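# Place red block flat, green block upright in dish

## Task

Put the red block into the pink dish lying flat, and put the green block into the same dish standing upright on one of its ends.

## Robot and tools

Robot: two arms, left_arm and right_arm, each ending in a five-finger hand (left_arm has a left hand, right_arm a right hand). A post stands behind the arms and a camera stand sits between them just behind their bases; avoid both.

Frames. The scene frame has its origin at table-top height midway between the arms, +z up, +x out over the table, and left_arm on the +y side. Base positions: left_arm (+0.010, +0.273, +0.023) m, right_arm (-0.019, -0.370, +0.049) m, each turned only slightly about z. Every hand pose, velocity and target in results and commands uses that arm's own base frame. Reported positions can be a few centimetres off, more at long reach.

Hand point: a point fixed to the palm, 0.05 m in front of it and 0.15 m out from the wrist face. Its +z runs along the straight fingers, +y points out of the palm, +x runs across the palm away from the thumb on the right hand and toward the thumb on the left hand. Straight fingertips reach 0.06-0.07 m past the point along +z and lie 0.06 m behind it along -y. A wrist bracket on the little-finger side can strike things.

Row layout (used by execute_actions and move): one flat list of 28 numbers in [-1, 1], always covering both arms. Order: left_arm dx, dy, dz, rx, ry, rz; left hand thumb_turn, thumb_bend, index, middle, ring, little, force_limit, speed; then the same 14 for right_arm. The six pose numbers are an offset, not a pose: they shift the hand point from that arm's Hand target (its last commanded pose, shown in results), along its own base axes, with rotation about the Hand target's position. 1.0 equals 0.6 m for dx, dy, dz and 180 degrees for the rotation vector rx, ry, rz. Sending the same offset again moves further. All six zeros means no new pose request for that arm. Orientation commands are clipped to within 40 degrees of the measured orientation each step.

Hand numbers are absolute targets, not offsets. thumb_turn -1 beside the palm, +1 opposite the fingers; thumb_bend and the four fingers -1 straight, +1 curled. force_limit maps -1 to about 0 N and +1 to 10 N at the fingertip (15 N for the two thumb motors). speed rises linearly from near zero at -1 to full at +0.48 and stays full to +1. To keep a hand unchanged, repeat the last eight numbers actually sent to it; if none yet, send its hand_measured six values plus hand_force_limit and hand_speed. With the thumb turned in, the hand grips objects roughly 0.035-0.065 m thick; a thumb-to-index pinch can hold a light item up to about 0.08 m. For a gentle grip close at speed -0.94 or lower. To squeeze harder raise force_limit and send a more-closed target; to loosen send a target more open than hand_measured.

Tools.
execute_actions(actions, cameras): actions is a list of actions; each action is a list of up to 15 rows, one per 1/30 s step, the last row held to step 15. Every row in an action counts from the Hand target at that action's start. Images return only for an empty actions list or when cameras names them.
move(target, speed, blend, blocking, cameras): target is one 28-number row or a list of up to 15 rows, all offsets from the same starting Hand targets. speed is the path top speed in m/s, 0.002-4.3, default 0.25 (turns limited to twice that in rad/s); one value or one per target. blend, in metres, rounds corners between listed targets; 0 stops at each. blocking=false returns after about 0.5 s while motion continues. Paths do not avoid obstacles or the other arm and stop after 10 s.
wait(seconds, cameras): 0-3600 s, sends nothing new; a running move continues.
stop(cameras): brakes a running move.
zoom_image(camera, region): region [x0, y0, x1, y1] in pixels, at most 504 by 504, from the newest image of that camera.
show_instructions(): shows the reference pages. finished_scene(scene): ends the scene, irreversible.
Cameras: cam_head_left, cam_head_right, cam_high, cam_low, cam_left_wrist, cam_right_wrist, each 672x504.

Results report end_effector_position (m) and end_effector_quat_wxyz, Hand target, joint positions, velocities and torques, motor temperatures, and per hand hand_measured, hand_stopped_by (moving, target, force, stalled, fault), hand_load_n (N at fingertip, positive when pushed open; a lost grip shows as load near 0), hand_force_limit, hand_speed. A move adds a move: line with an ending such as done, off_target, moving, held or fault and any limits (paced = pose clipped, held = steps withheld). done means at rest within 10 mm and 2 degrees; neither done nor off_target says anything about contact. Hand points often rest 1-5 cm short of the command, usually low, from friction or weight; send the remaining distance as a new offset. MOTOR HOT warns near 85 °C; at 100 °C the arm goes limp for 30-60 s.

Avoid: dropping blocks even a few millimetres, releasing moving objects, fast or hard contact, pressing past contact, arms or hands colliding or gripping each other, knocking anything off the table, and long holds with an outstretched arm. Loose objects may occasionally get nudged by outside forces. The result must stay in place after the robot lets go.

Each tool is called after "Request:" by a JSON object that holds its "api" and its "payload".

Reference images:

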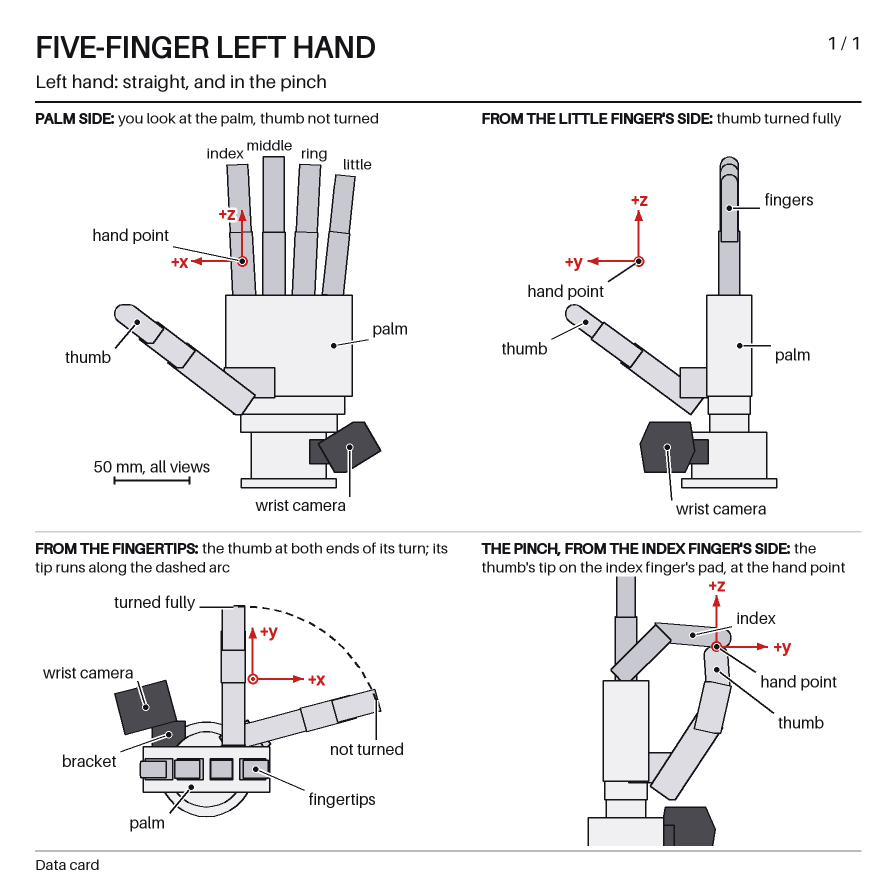

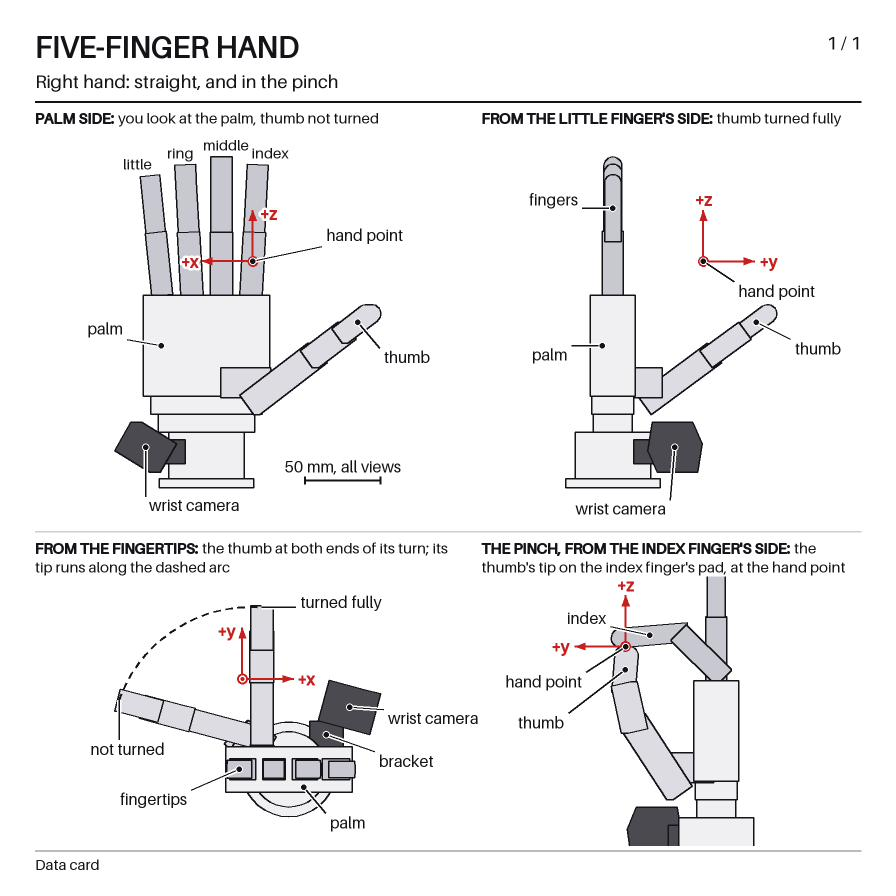

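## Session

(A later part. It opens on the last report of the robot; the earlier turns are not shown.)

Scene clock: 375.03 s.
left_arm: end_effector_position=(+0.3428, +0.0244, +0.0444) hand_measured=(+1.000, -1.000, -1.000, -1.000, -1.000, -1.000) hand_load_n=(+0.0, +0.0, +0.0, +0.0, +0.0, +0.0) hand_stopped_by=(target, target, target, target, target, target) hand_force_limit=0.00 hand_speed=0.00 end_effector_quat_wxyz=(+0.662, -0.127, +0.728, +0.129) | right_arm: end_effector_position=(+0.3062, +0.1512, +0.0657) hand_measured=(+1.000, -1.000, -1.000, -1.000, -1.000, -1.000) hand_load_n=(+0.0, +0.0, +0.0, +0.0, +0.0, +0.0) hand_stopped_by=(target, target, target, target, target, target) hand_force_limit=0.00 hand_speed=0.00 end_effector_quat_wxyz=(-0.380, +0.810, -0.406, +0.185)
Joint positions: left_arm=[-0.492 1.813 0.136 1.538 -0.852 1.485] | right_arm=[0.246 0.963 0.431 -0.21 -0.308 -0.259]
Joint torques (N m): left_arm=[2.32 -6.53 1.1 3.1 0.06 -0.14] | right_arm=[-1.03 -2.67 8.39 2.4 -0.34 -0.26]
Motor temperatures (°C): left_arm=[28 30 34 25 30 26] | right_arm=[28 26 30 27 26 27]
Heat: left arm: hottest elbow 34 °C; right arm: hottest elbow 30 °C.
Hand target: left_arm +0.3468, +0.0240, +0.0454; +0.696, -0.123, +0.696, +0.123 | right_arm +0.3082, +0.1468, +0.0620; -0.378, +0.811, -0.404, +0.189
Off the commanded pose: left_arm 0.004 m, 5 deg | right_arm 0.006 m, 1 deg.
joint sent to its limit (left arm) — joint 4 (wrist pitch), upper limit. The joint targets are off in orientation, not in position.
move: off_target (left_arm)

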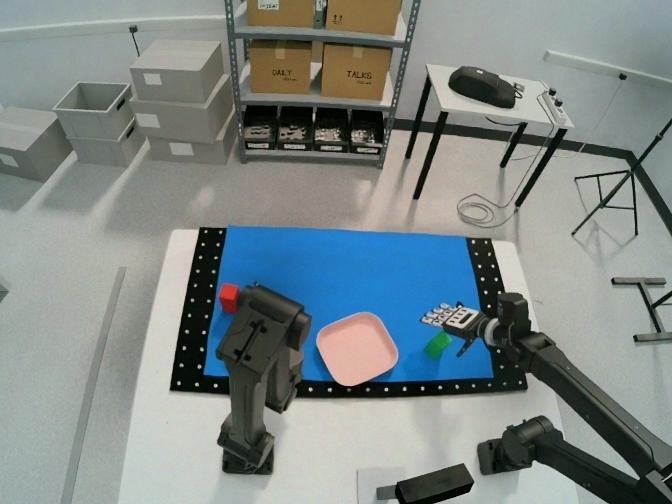

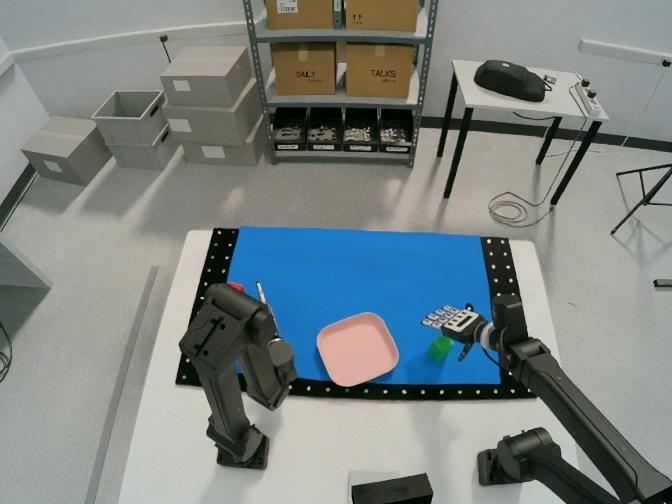

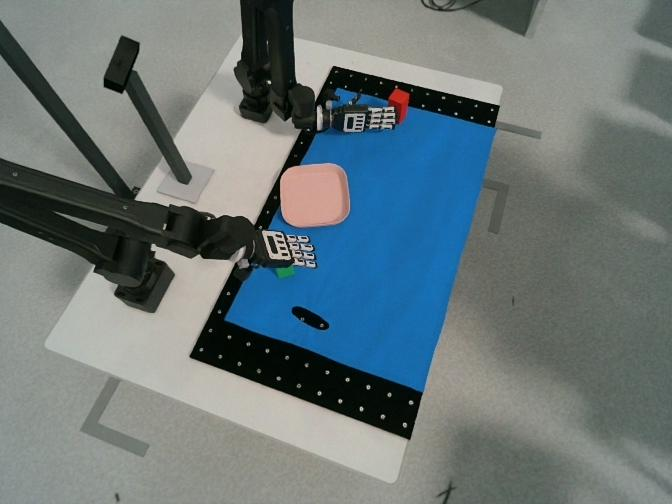

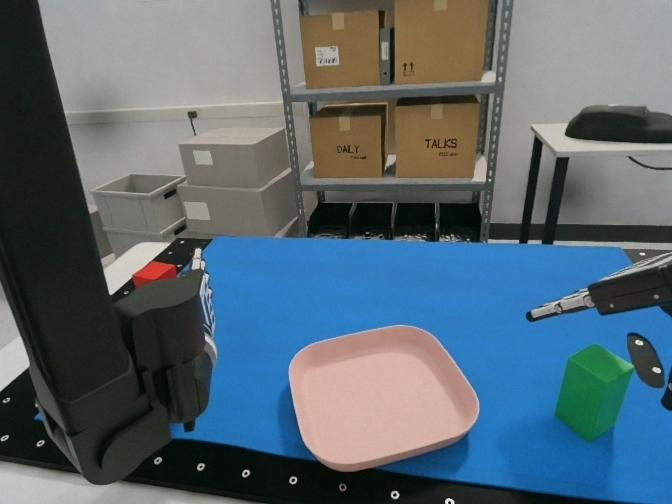

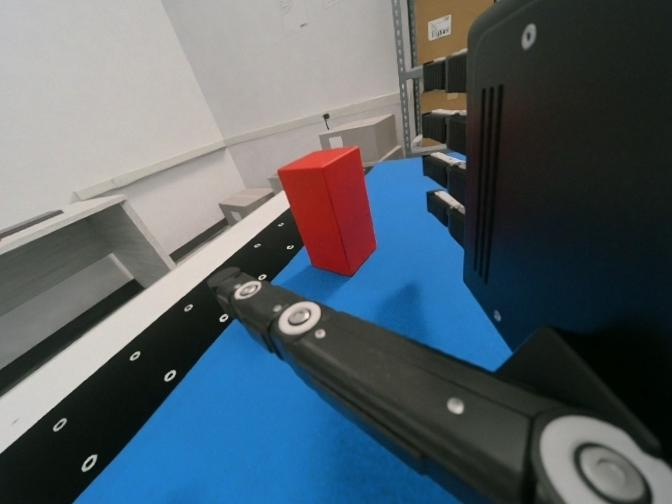

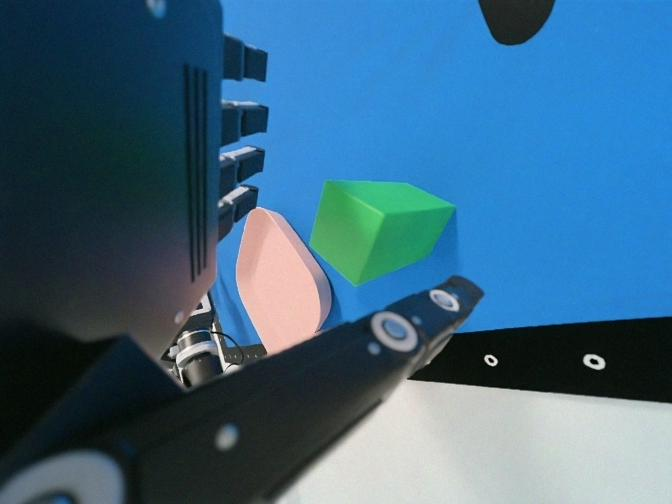

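Request:
{"api": "move", "payload": {"target": [0.061,0.0163,0,0,0,0,1,-1,-1,-1,-1,-1,0,0,-0.0102,-0.0105,-0.0225,0,0,0,1,-1,-1,-1,-1,-1,0,0], "speed": 0.06, "cameras": ["all"]}}

Scene clock: 434.40 s.
left_arm: end_effector_position=(+0.3782, +0.0337, +0.0435) hand_measured=(+1.000, -1.000, -1.000, -1.000, -1.000, -1.000) hand_load_n=(+0.5, +0.0, +0.0, +0.0, +0.0, +0.0) hand_stopped_by=(target, target, target, target, target, target) hand_force_limit=0.00 hand_speed=0.00 end_effector_quat_wxyz=(+0.670, -0.131, +0.720, +0.122) | right_arm: end_effector_position=(+0.3009, +0.1451, +0.0531) hand_measured=(+1.000, -1.000, -1.000, -1.000, -1.000, -1.000) hand_load_n=(+0.0, +0.0, +0.0, +0.0, +0.0, +0.0) hand_stopped_by=(target, target, target, target, target, target) hand_force_limit=0.00 hand_speed=0.00 end_effector_quat_wxyz=(-0.380, +0.810, -0.406, +0.185)
Joint positions: left_arm=[-0.386 1.843 0.207 1.538 -0.744 1.504] | right_arm=[0.226 0.967 0.394 -0.171 -0.323 -0.274]
Joint torques (N m): left_arm=[1.85 -6.83 1.83 2.95 0.17 0] | right_arm=[-0.79 -2.49 8.12 2.44 -0.35 -0.26]
Heat: left arm: hottest elbow 34 °C; right arm: hottest elbow 32 °C.
Hand target: left_arm +0.3835, +0.0337, +0.0454; +0.696, -0.123, +0.696, +0.123 | right_arm +0.3020, +0.1404, +0.0484; -0.378, +0.811, -0.404, +0.189
Off the commanded pose: left_arm 0.006 m, 4 deg | right_arm 0.007 m, 1 deg.
joint sent to its limit (left arm) — joint 4 (wrist pitch), upper limit. The joint targets are off in orientation, not in position.
move: off_target (left_arm)

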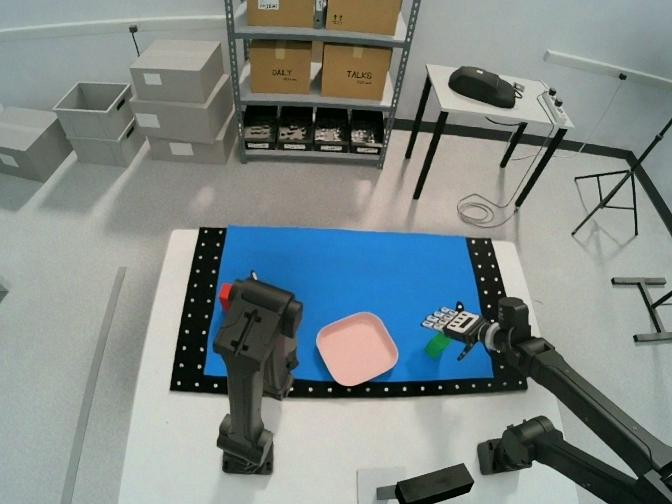

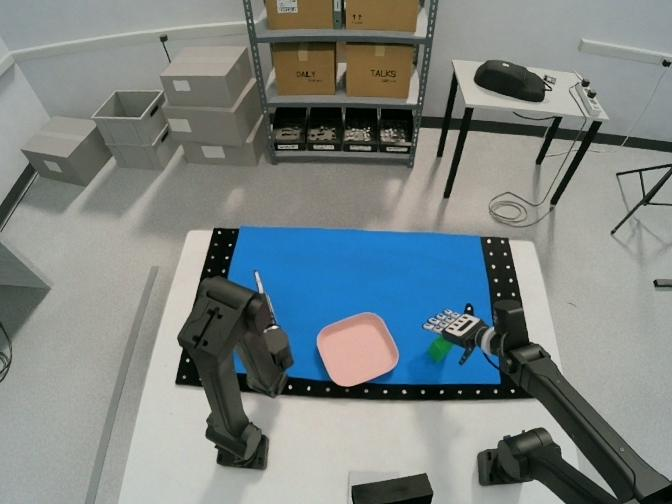

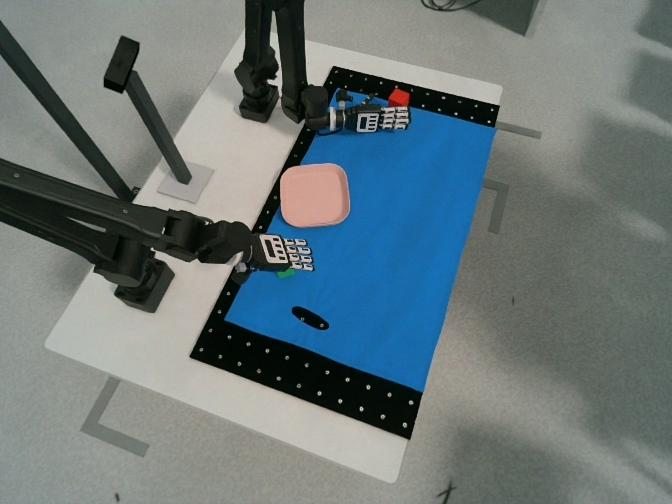

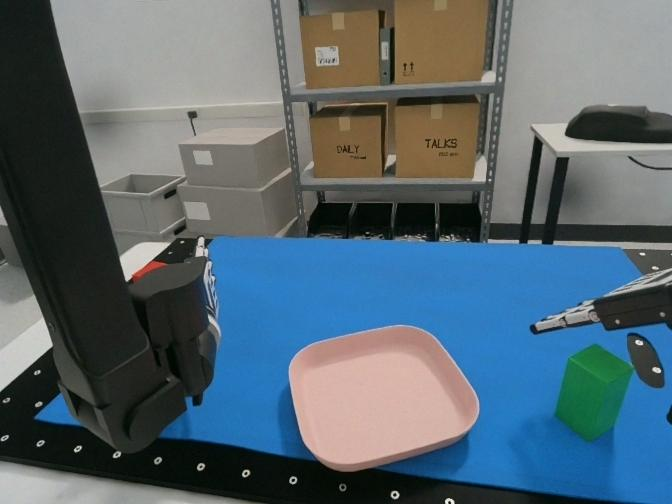

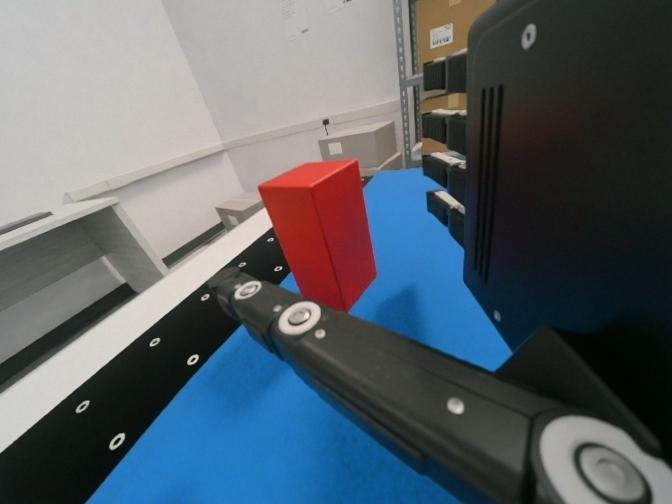

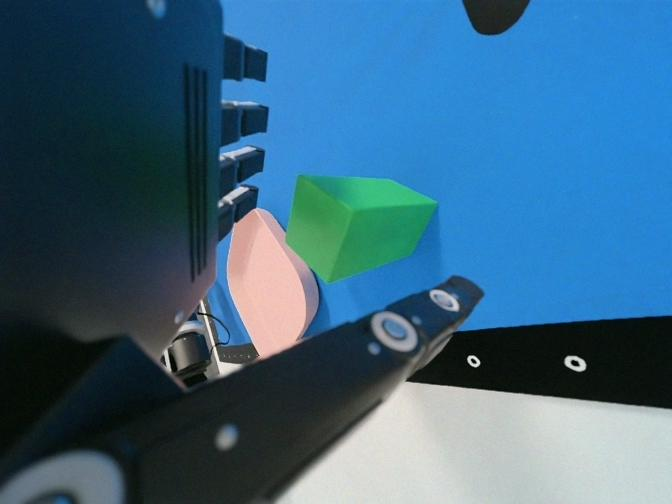

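Request:
{"api": "zoom_image", "payload": {"camera": "cam_low", "region": [500, 240, 672, 460]}}

Request:
{"api": "zoom_image", "payload": {"camera": "cam_high", "region": [300, 60, 440, 160]}}

Request:
{"api": "zoom_image", "payload": {"camera": "cam_head_right", "region": [400, 270, 520, 380]}}

Request:
{"api": "zoom_image", "payload": {"camera": "cam_right_wrist", "region": [210, 150, 490, 350]}}

Request:
{"api": "zoom_image", "payload": {"camera": "cam_left_wrist", "region": [200, 130, 480, 350]}}

Scaled by 2.291.

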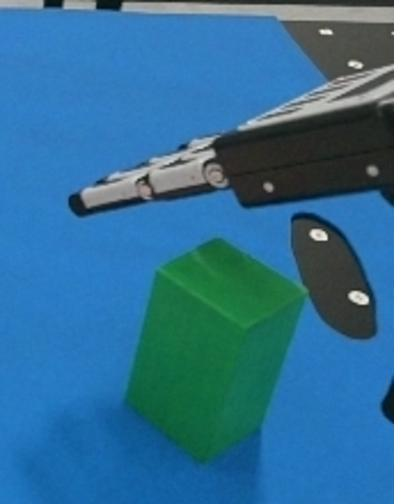

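Scaled by 3.600.

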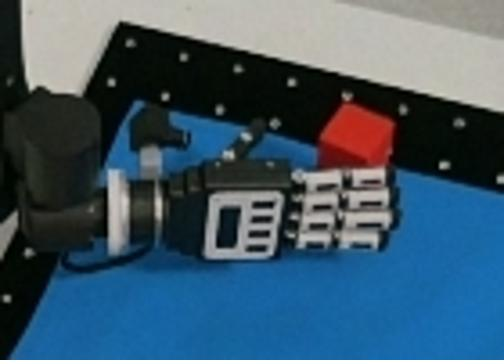

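Scaled by 4.200.

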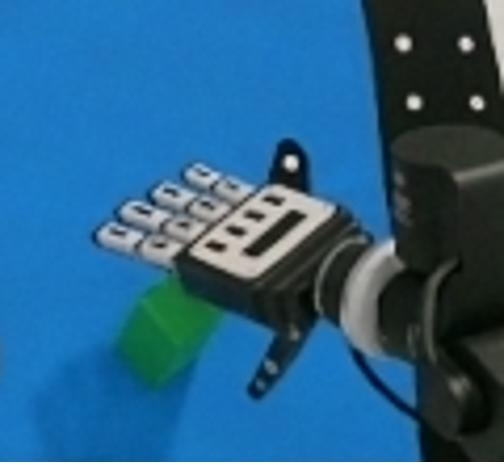

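Scaled by 1.800.

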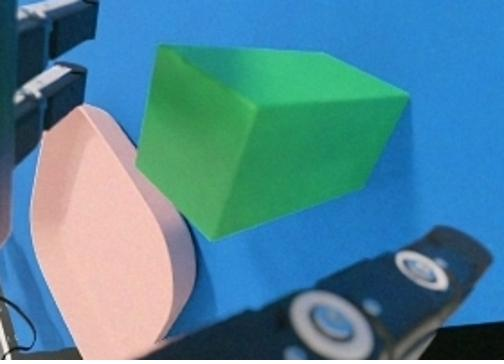

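Scaled by 1.800.

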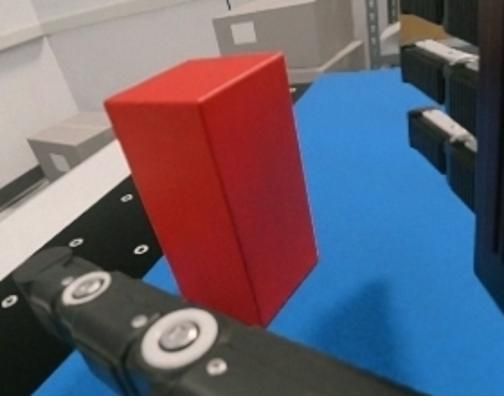

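Request:
{"api": "zoom_image", "payload": {"camera": "cam_head_right", "region": [190, 240, 320, 340]}}

Request:
{"api": "zoom_image", "payload": {"camera": "cam_head_left", "region": [190, 240, 320, 340]}}

Request:
{"api": "zoom_image", "payload": {"camera": "cam_high", "region": [360, 75, 430, 135]}}

Scaled by 3.877.

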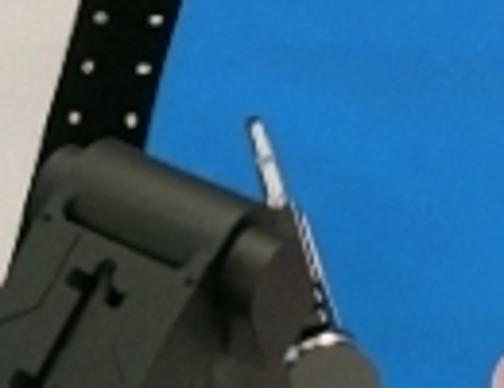

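Scaled by 3.877.

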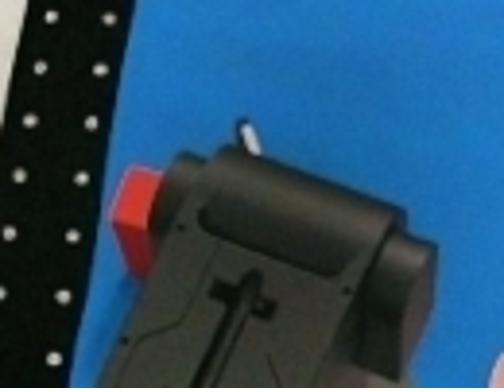

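Scaled by 7.200.

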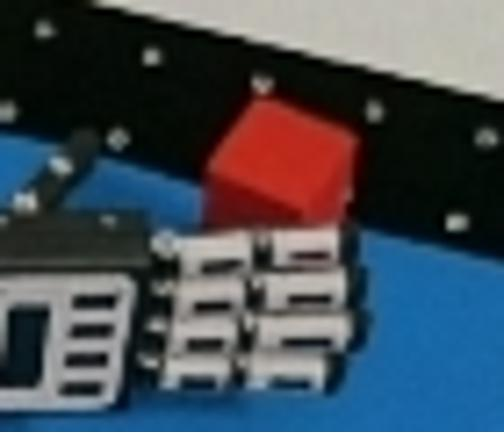

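Request:
{"api": "execute_actions", "payload": {"actions": [[[0,0,0,0,0,0,1,-1,-1,-1,-1,-1,0,0,0,0,0,0,0,0,1,-1,-0.75,-0.75,-0.75,-0.75,-0.92,-0.8]]], "cameras": ["cam_low","cam_right_wrist","cam_head_left","cam_high"]}}

Request:
{"api": "zoom_image", "payload": {"camera": "cam_low", "region": [500, 240, 672, 460]}}

Request:
{"api": "zoom_image", "payload": {"camera": "cam_right_wrist", "region": [210, 30, 490, 350]}}

Scene clock: 497.77 s.
left_arm: end_effector_position=(+0.3782, +0.0337, +0.0435) hand_measured=(+1.000, -1.000, -1.000, -1.000, -1.000, -1.000) hand_load_n=(+0.0, +0.0, +0.0, +0.0, +0.0, +0.0) hand_stopped_by=(target, target, target, target, target, target) hand_force_limit=0.00 hand_speed=0.00 end_effector_quat_wxyz=(+0.670, -0.131, +0.721, +0.122) | right_arm: end_effector_position=(+0.3010, +0.1451, +0.0532) hand_measured=(+1.000, -1.000, -0.750, -0.750, -0.750, -0.750) hand_load_n=(+0.0, +0.0, +0.0, +0.0, +0.0, +0.0) hand_stopped_by=(target, target, target, target, target, target) hand_force_limit=-0.92 hand_speed=-0.80 end_effector_quat_wxyz=(-0.380, +0.810, -0.405, +0.186)
Joint positions: left_arm=[-0.386 1.843 0.207 1.538 -0.744 1.504] | right_arm=[0.226 0.967 0.394 -0.171 -0.323 -0.274]
Joint torques (N m): left_arm=[1.85 -7.18 1.68 3.18 0.15 0.03] | right_arm=[-0.79 -2.61 8.02 2.45 -0.33 -0.28]
Heat: left arm: hottest elbow 34 °C; right arm: hottest elbow 31 °C.
Hand target: left_arm +0.3835, +0.0337, +0.0454; +0.696, -0.123, +0.696, +0.123 | right_arm +0.3020, +0.1405, +0.0485; -0.378, +0.811, -0.404, +0.189
Off the commanded pose: left_arm 0.006 m, 4 deg | right_arm 0.007 m, 0 deg.
joint sent to its limit (left arm) — joint 4 (wrist pitch), upper limit. The joint targets are off in orientation, not in position.
Images, in order (width x height): cam_head_left 672x504, cam_high 672x504, cam_low 672x504, cam_right_wrist 672x504.

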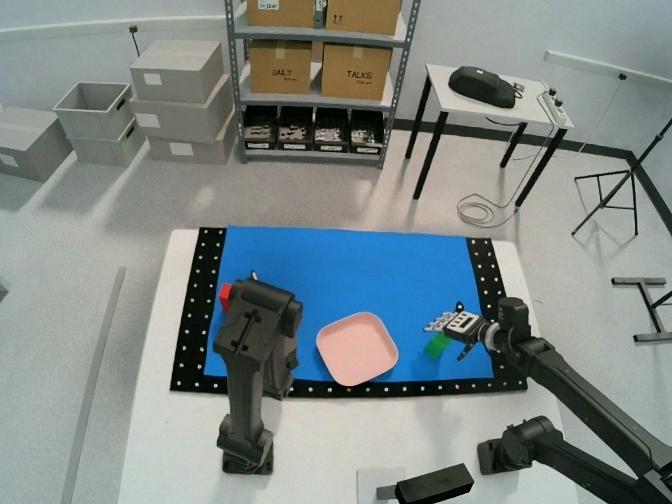

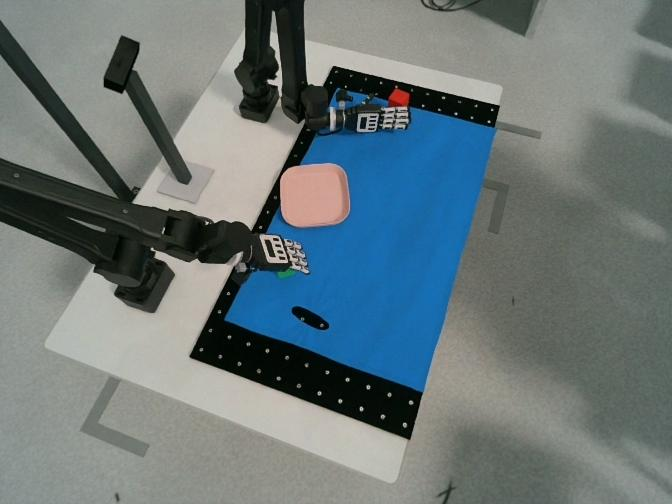

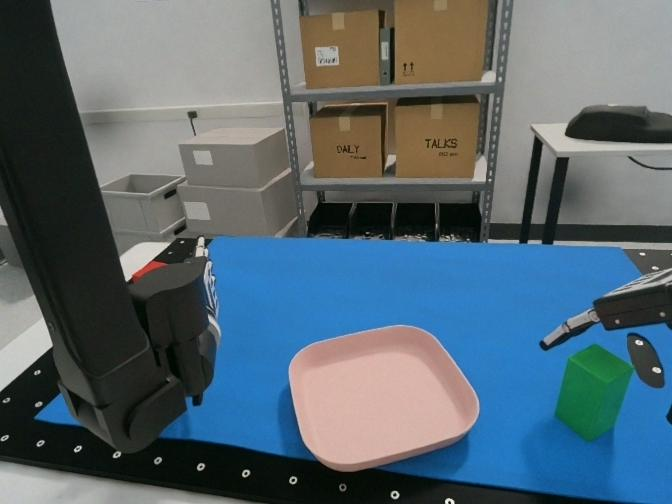

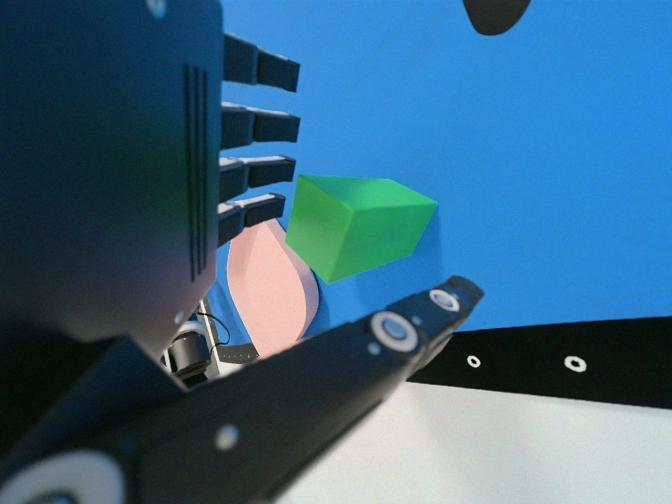

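Scaled by 2.291.

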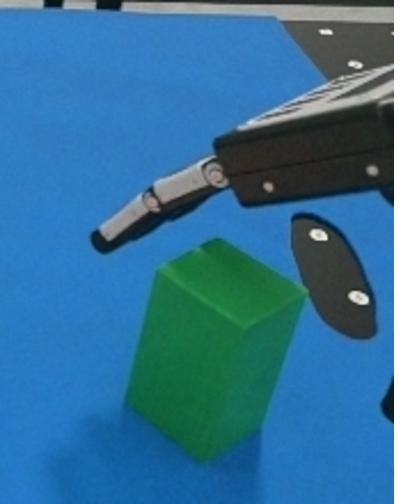

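Scaled by 1.575.

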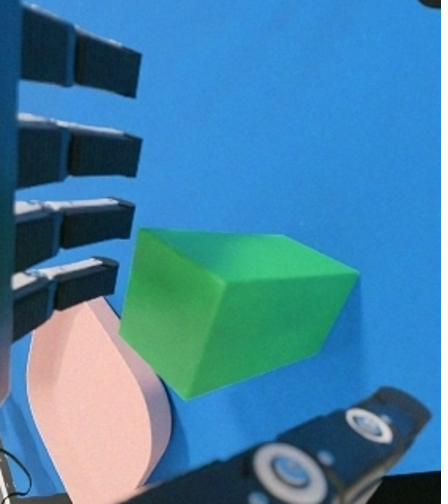

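Request:
{"api": "execute_actions", "payload": {"actions": [[[0,0,0,0,0,0,1,-1,-1,-1,-1,-1,0,0,0,0,0,0,0,0,1,-1,-0.6,-0.6,-0.6,-0.6,-0.92,-0.8]]], "cameras": ["cam_low","cam_right_wrist"]}}

Request:
{"api": "zoom_image", "payload": {"camera": "cam_low", "region": [500, 240, 672, 460]}}

Scene clock: 507.13 s.
left_arm: end_effector_position=(+0.3782, +0.0337, +0.0435) hand_measured=(+1.000, -1.000, -1.000, -1.000, -1.000, -1.000) hand_load_n=(+0.5, +0.0, +0.0, +0.0, +0.0, +0.5) hand_stopped_by=(target, target, target, target, target, target) hand_force_limit=0.00 hand_speed=0.00 end_effector_quat_wxyz=(+0.670, -0.131, +0.721, +0.122) | right_arm: end_effector_position=(+0.3010, +0.1451, +0.0532) hand_measured=(+1.000, -1.000, -0.600, -0.600, -0.600, -0.600) hand_load_n=(+0.0, +0.0, +0.0, +0.0, +0.0, +0.0) hand_stopped_by=(target, target, target, target, target, target) hand_force_limit=-0.92 hand_speed=-0.80 end_effector_quat_wxyz=(-0.380, +0.810, -0.405, +0.186)
Joint positions: left_arm=[-0.386 1.843 0.207 1.538 -0.744 1.504] | right_arm=[0.226 0.967 0.394 -0.171 -0.323 -0.274]
Joint torques (N m): left_arm=[2.14 -6.53 1.59 3.06 0.18 0.01] | right_arm=[-0.85 -2.73 8.14 2.39 -0.34 -0.26]
Heat: left arm: hottest elbow 34 °C; right arm: hottest elbow 31 °C.
Hand target: left_arm +0.3835, +0.0337, +0.0454; +0.696, -0.123, +0.696, +0.123 | right_arm +0.3020, +0.1405, +0.0485; -0.378, +0.811, -0.404, +0.189
Off the commanded pose: left_arm 0.006 m, 4 deg | right_arm 0.007 m, 0 deg.
joint sent to its limit (left arm) — joint 4 (wrist pitch), upper limit. The joint targets are off in orientation, not in position.

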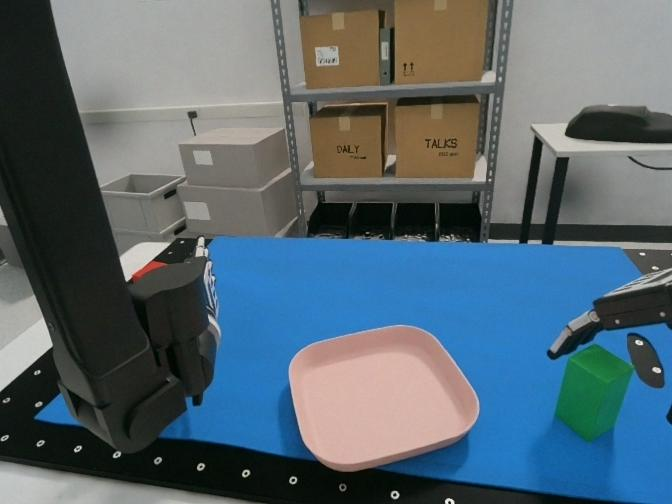

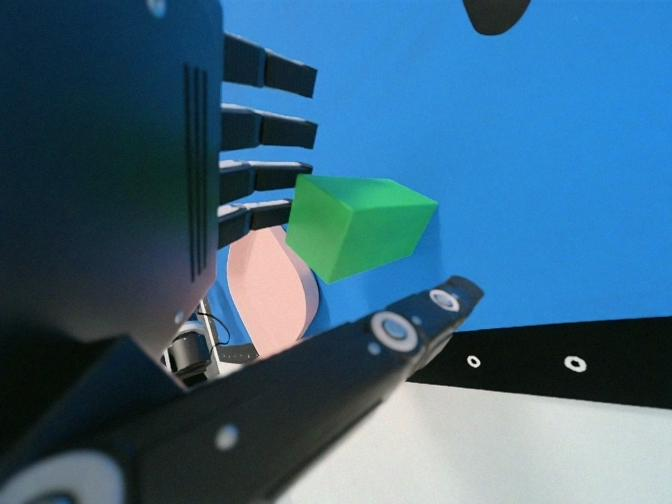

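Scaled by 2.291.

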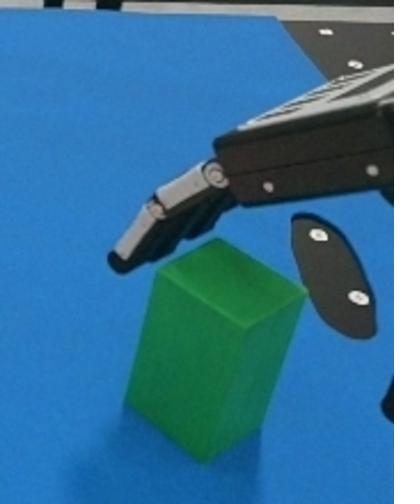

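Request:
{"api": "execute_actions", "payload": {"actions": [[[0,0,0,0,0,0,1,-1,-1,-1,-1,-1,0,0,0,0,0,0,0,0,1,-1,-0.46,-0.46,-0.46,-0.46,-0.9,-0.85]]], "cameras": ["cam_low","cam_right_wrist"]}}

Request:
{"api": "zoom_image", "payload": {"camera": "cam_low", "region": [500, 240, 672, 460]}}

Request:
{"api": "zoom_image", "payload": {"camera": "cam_right_wrist", "region": [210, 30, 490, 350]}}

Scene clock: 511.67 s.
left_arm: end_effector_position=(+0.3782, +0.0337, +0.0435) hand_measured=(+1.000, -1.000, -1.000, -1.000, -1.000, -1.000) hand_load_n=(+0.5, +0.0, +0.0, +0.5, +0.0, +0.0) hand_stopped_by=(target, target, target, target, target, target) hand_force_limit=0.00 hand_speed=0.00 end_effector_quat_wxyz=(+0.670, -0.131, +0.721, +0.122) | right_arm: end_effector_position=(+0.3010, +0.1451, +0.0532) hand_measured=(+1.000, -1.000, -0.460, -0.460, -0.460, -0.460) hand_load_n=(+0.0, +0.0, +0.0, +0.0, +0.0, +0.0) hand_stopped_by=(target, target, target, target, target, target) hand_force_limit=-0.90 hand_speed=-0.85 end_effector_quat_wxyz=(-0.380, +0.810, -0.405, +0.186)
Joint positions: left_arm=[-0.386 1.843 0.207 1.538 -0.744 1.504] | right_arm=[0.226 0.967 0.394 -0.171 -0.323 -0.274]
Joint torques (N m): left_arm=[2.14 -6.53 1.69 3.04 0.18 0.03] | right_arm=[-0.97 -2.49 8.02 2.41 -0.33 -0.25]
Heat: left arm: hottest elbow 34 °C; right arm: hottest elbow 31 °C.
Hand target: left_arm +0.3835, +0.0337, +0.0454; +0.696, -0.123, +0.696, +0.123 | right_arm +0.3020, +0.1405, +0.0485; -0.378, +0.811, -0.404, +0.189
Off the commanded pose: left_arm 0.006 m, 4 deg | right_arm 0.007 m, 0 deg.
joint sent to its limit (left arm) — joint 4 (wrist pitch), upper limit. The joint targets are off in orientation, not in position.

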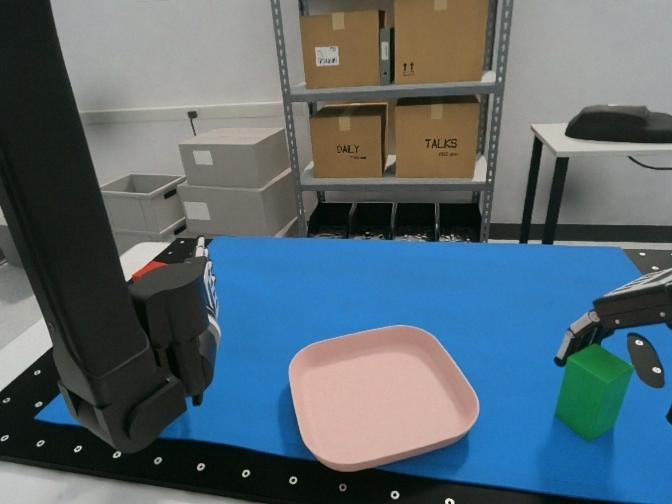

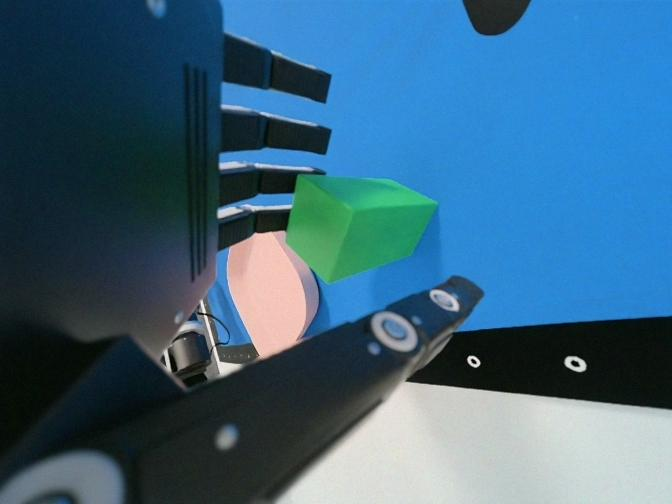

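Scaled by 2.291.

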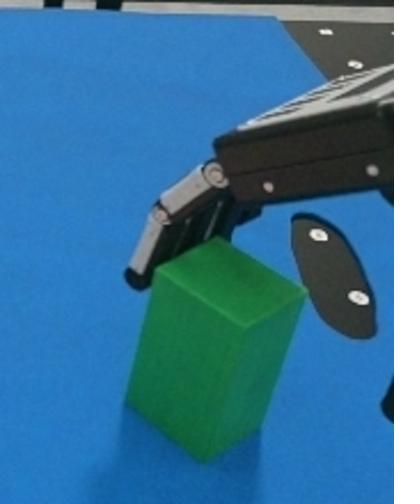

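Scaled by 1.575.

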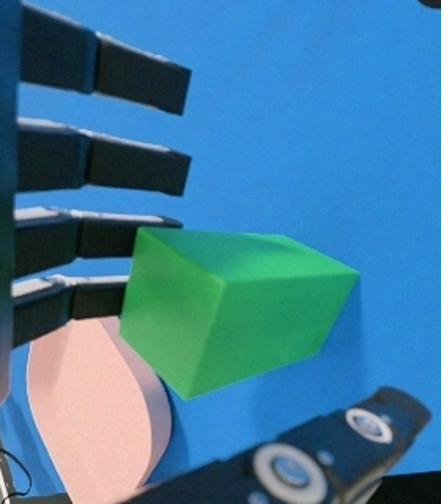

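Request:
{"api": "move", "payload": {"target": [0,0,0,0,0,0,1,-1,-1,-1,-1,-1,0,0,0,0,-0.045,0,0,0,1,-1,-0.52,-0.52,-0.52,-0.52,-0.9,-0.5], "speed": 0.05, "cameras": ["all"]}}

Request:
{"api": "zoom_image", "payload": {"camera": "cam_low", "region": [500, 240, 672, 460]}}

Request:
{"api": "zoom_image", "payload": {"camera": "cam_right_wrist", "region": [210, 30, 490, 350]}}

Request:
{"api": "zoom_image", "payload": {"camera": "cam_high", "region": [230, 220, 340, 300]}}

Scene clock: 522.37 s.
left_arm: end_effector_position=(+0.3782, +0.0337, +0.0435) hand_measured=(+1.000, -1.000, -1.000, -1.000, -1.000, -1.000) hand_load_n=(+0.5, +0.0, +0.0, +0.0, -0.5, +0.5) hand_stopped_by=(target, target, target, target, target, target) hand_force_limit=0.00 hand_speed=0.00 end_effector_quat_wxyz=(+0.670, -0.131, +0.721, +0.122) | right_arm: end_effector_position=(+0.3024, +0.1454, +0.0269) hand_measured=(+1.000, -1.000, -0.520, -0.520, -0.520, -0.520) hand_load_n=(+0.0, +0.0, +0.0, +0.0, +0.0, +0.0) hand_stopped_by=(target, target, target, target, target, target) hand_force_limit=-0.90 hand_speed=-0.50 end_effector_quat_wxyz=(-0.381, +0.810, -0.405, +0.186)
Joint positions: left_arm=[-0.386 1.843 0.207 1.538 -0.744 1.504] | right_arm=[0.226 1.049 0.351 -0.043 -0.324 -0.274]
Joint torques (N m): left_arm=[1.96 -6.36 1.66 2.95 0.17 0.02] | right_arm=[-0.91 -2.78 7.19 2.33 -0.33 -0.25]
Heat: left arm: hottest elbow 34 °C; right arm: hottest elbow 31 °C.
Hand target: left_arm +0.3835, +0.0337, +0.0454; +0.696, -0.123, +0.696, +0.123 | right_arm +0.3021, +0.1404, +0.0216; -0.378, +0.811, -0.404, +0.189
Off the commanded pose: left_arm 0.006 m, 4 deg | right_arm 0.007 m, 0 deg.
joint sent to its limit (left arm) — joint 4 (wrist pitch), upper limit. The joint targets are off in orientation, not in position.
move: done

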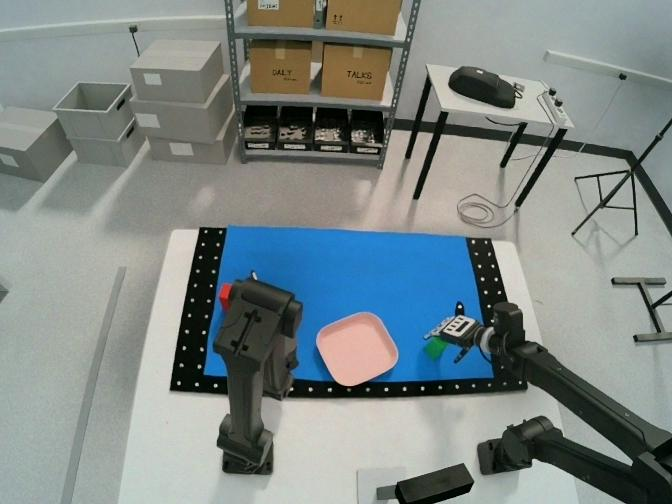

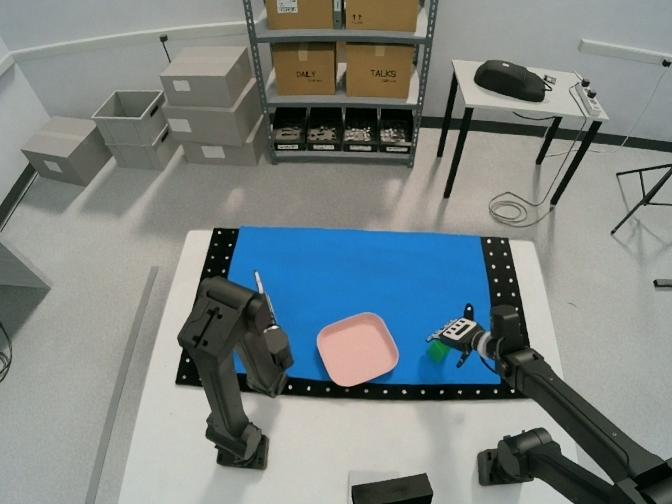

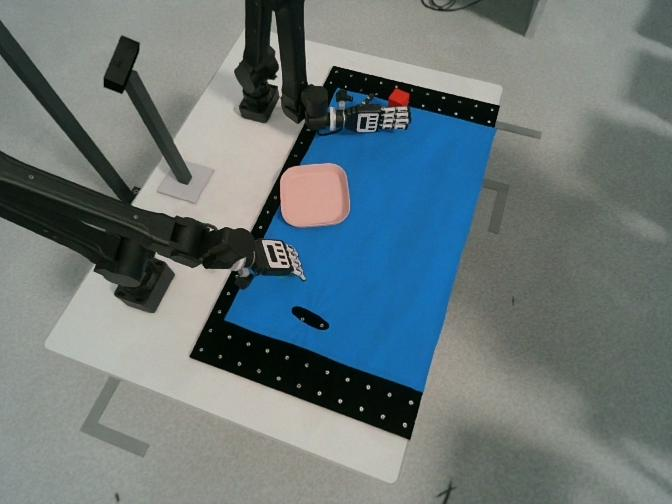

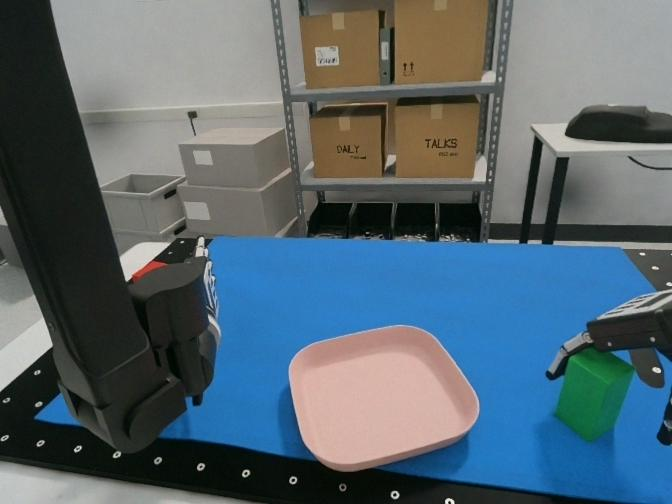

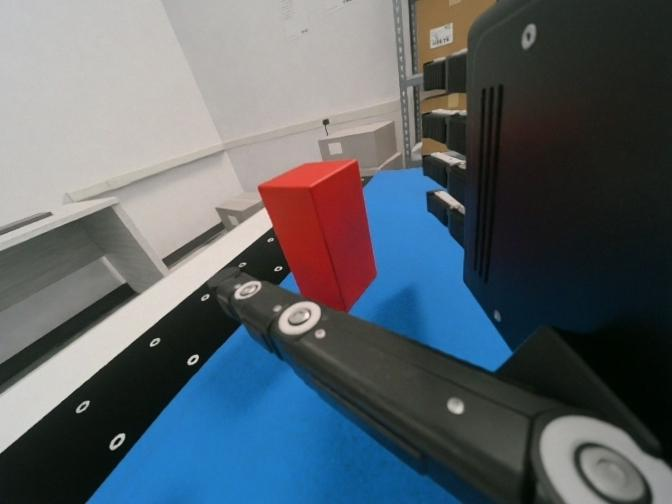

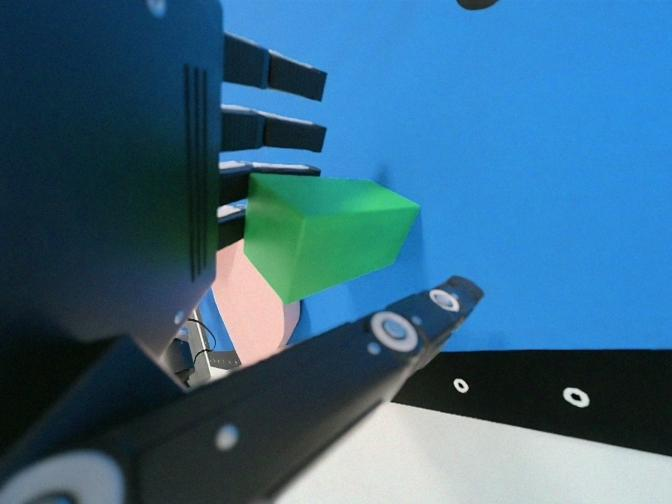

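Scaled by 2.291.

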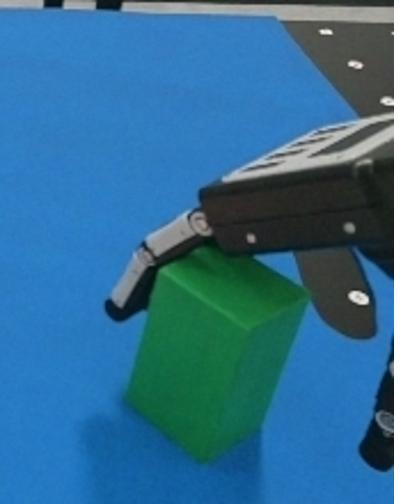

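Scaled by 1.575.

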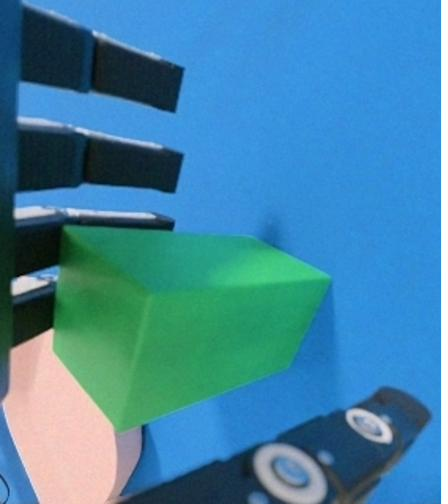

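Scaled by 4.582.

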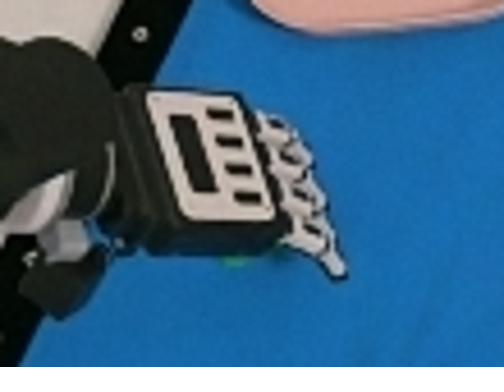

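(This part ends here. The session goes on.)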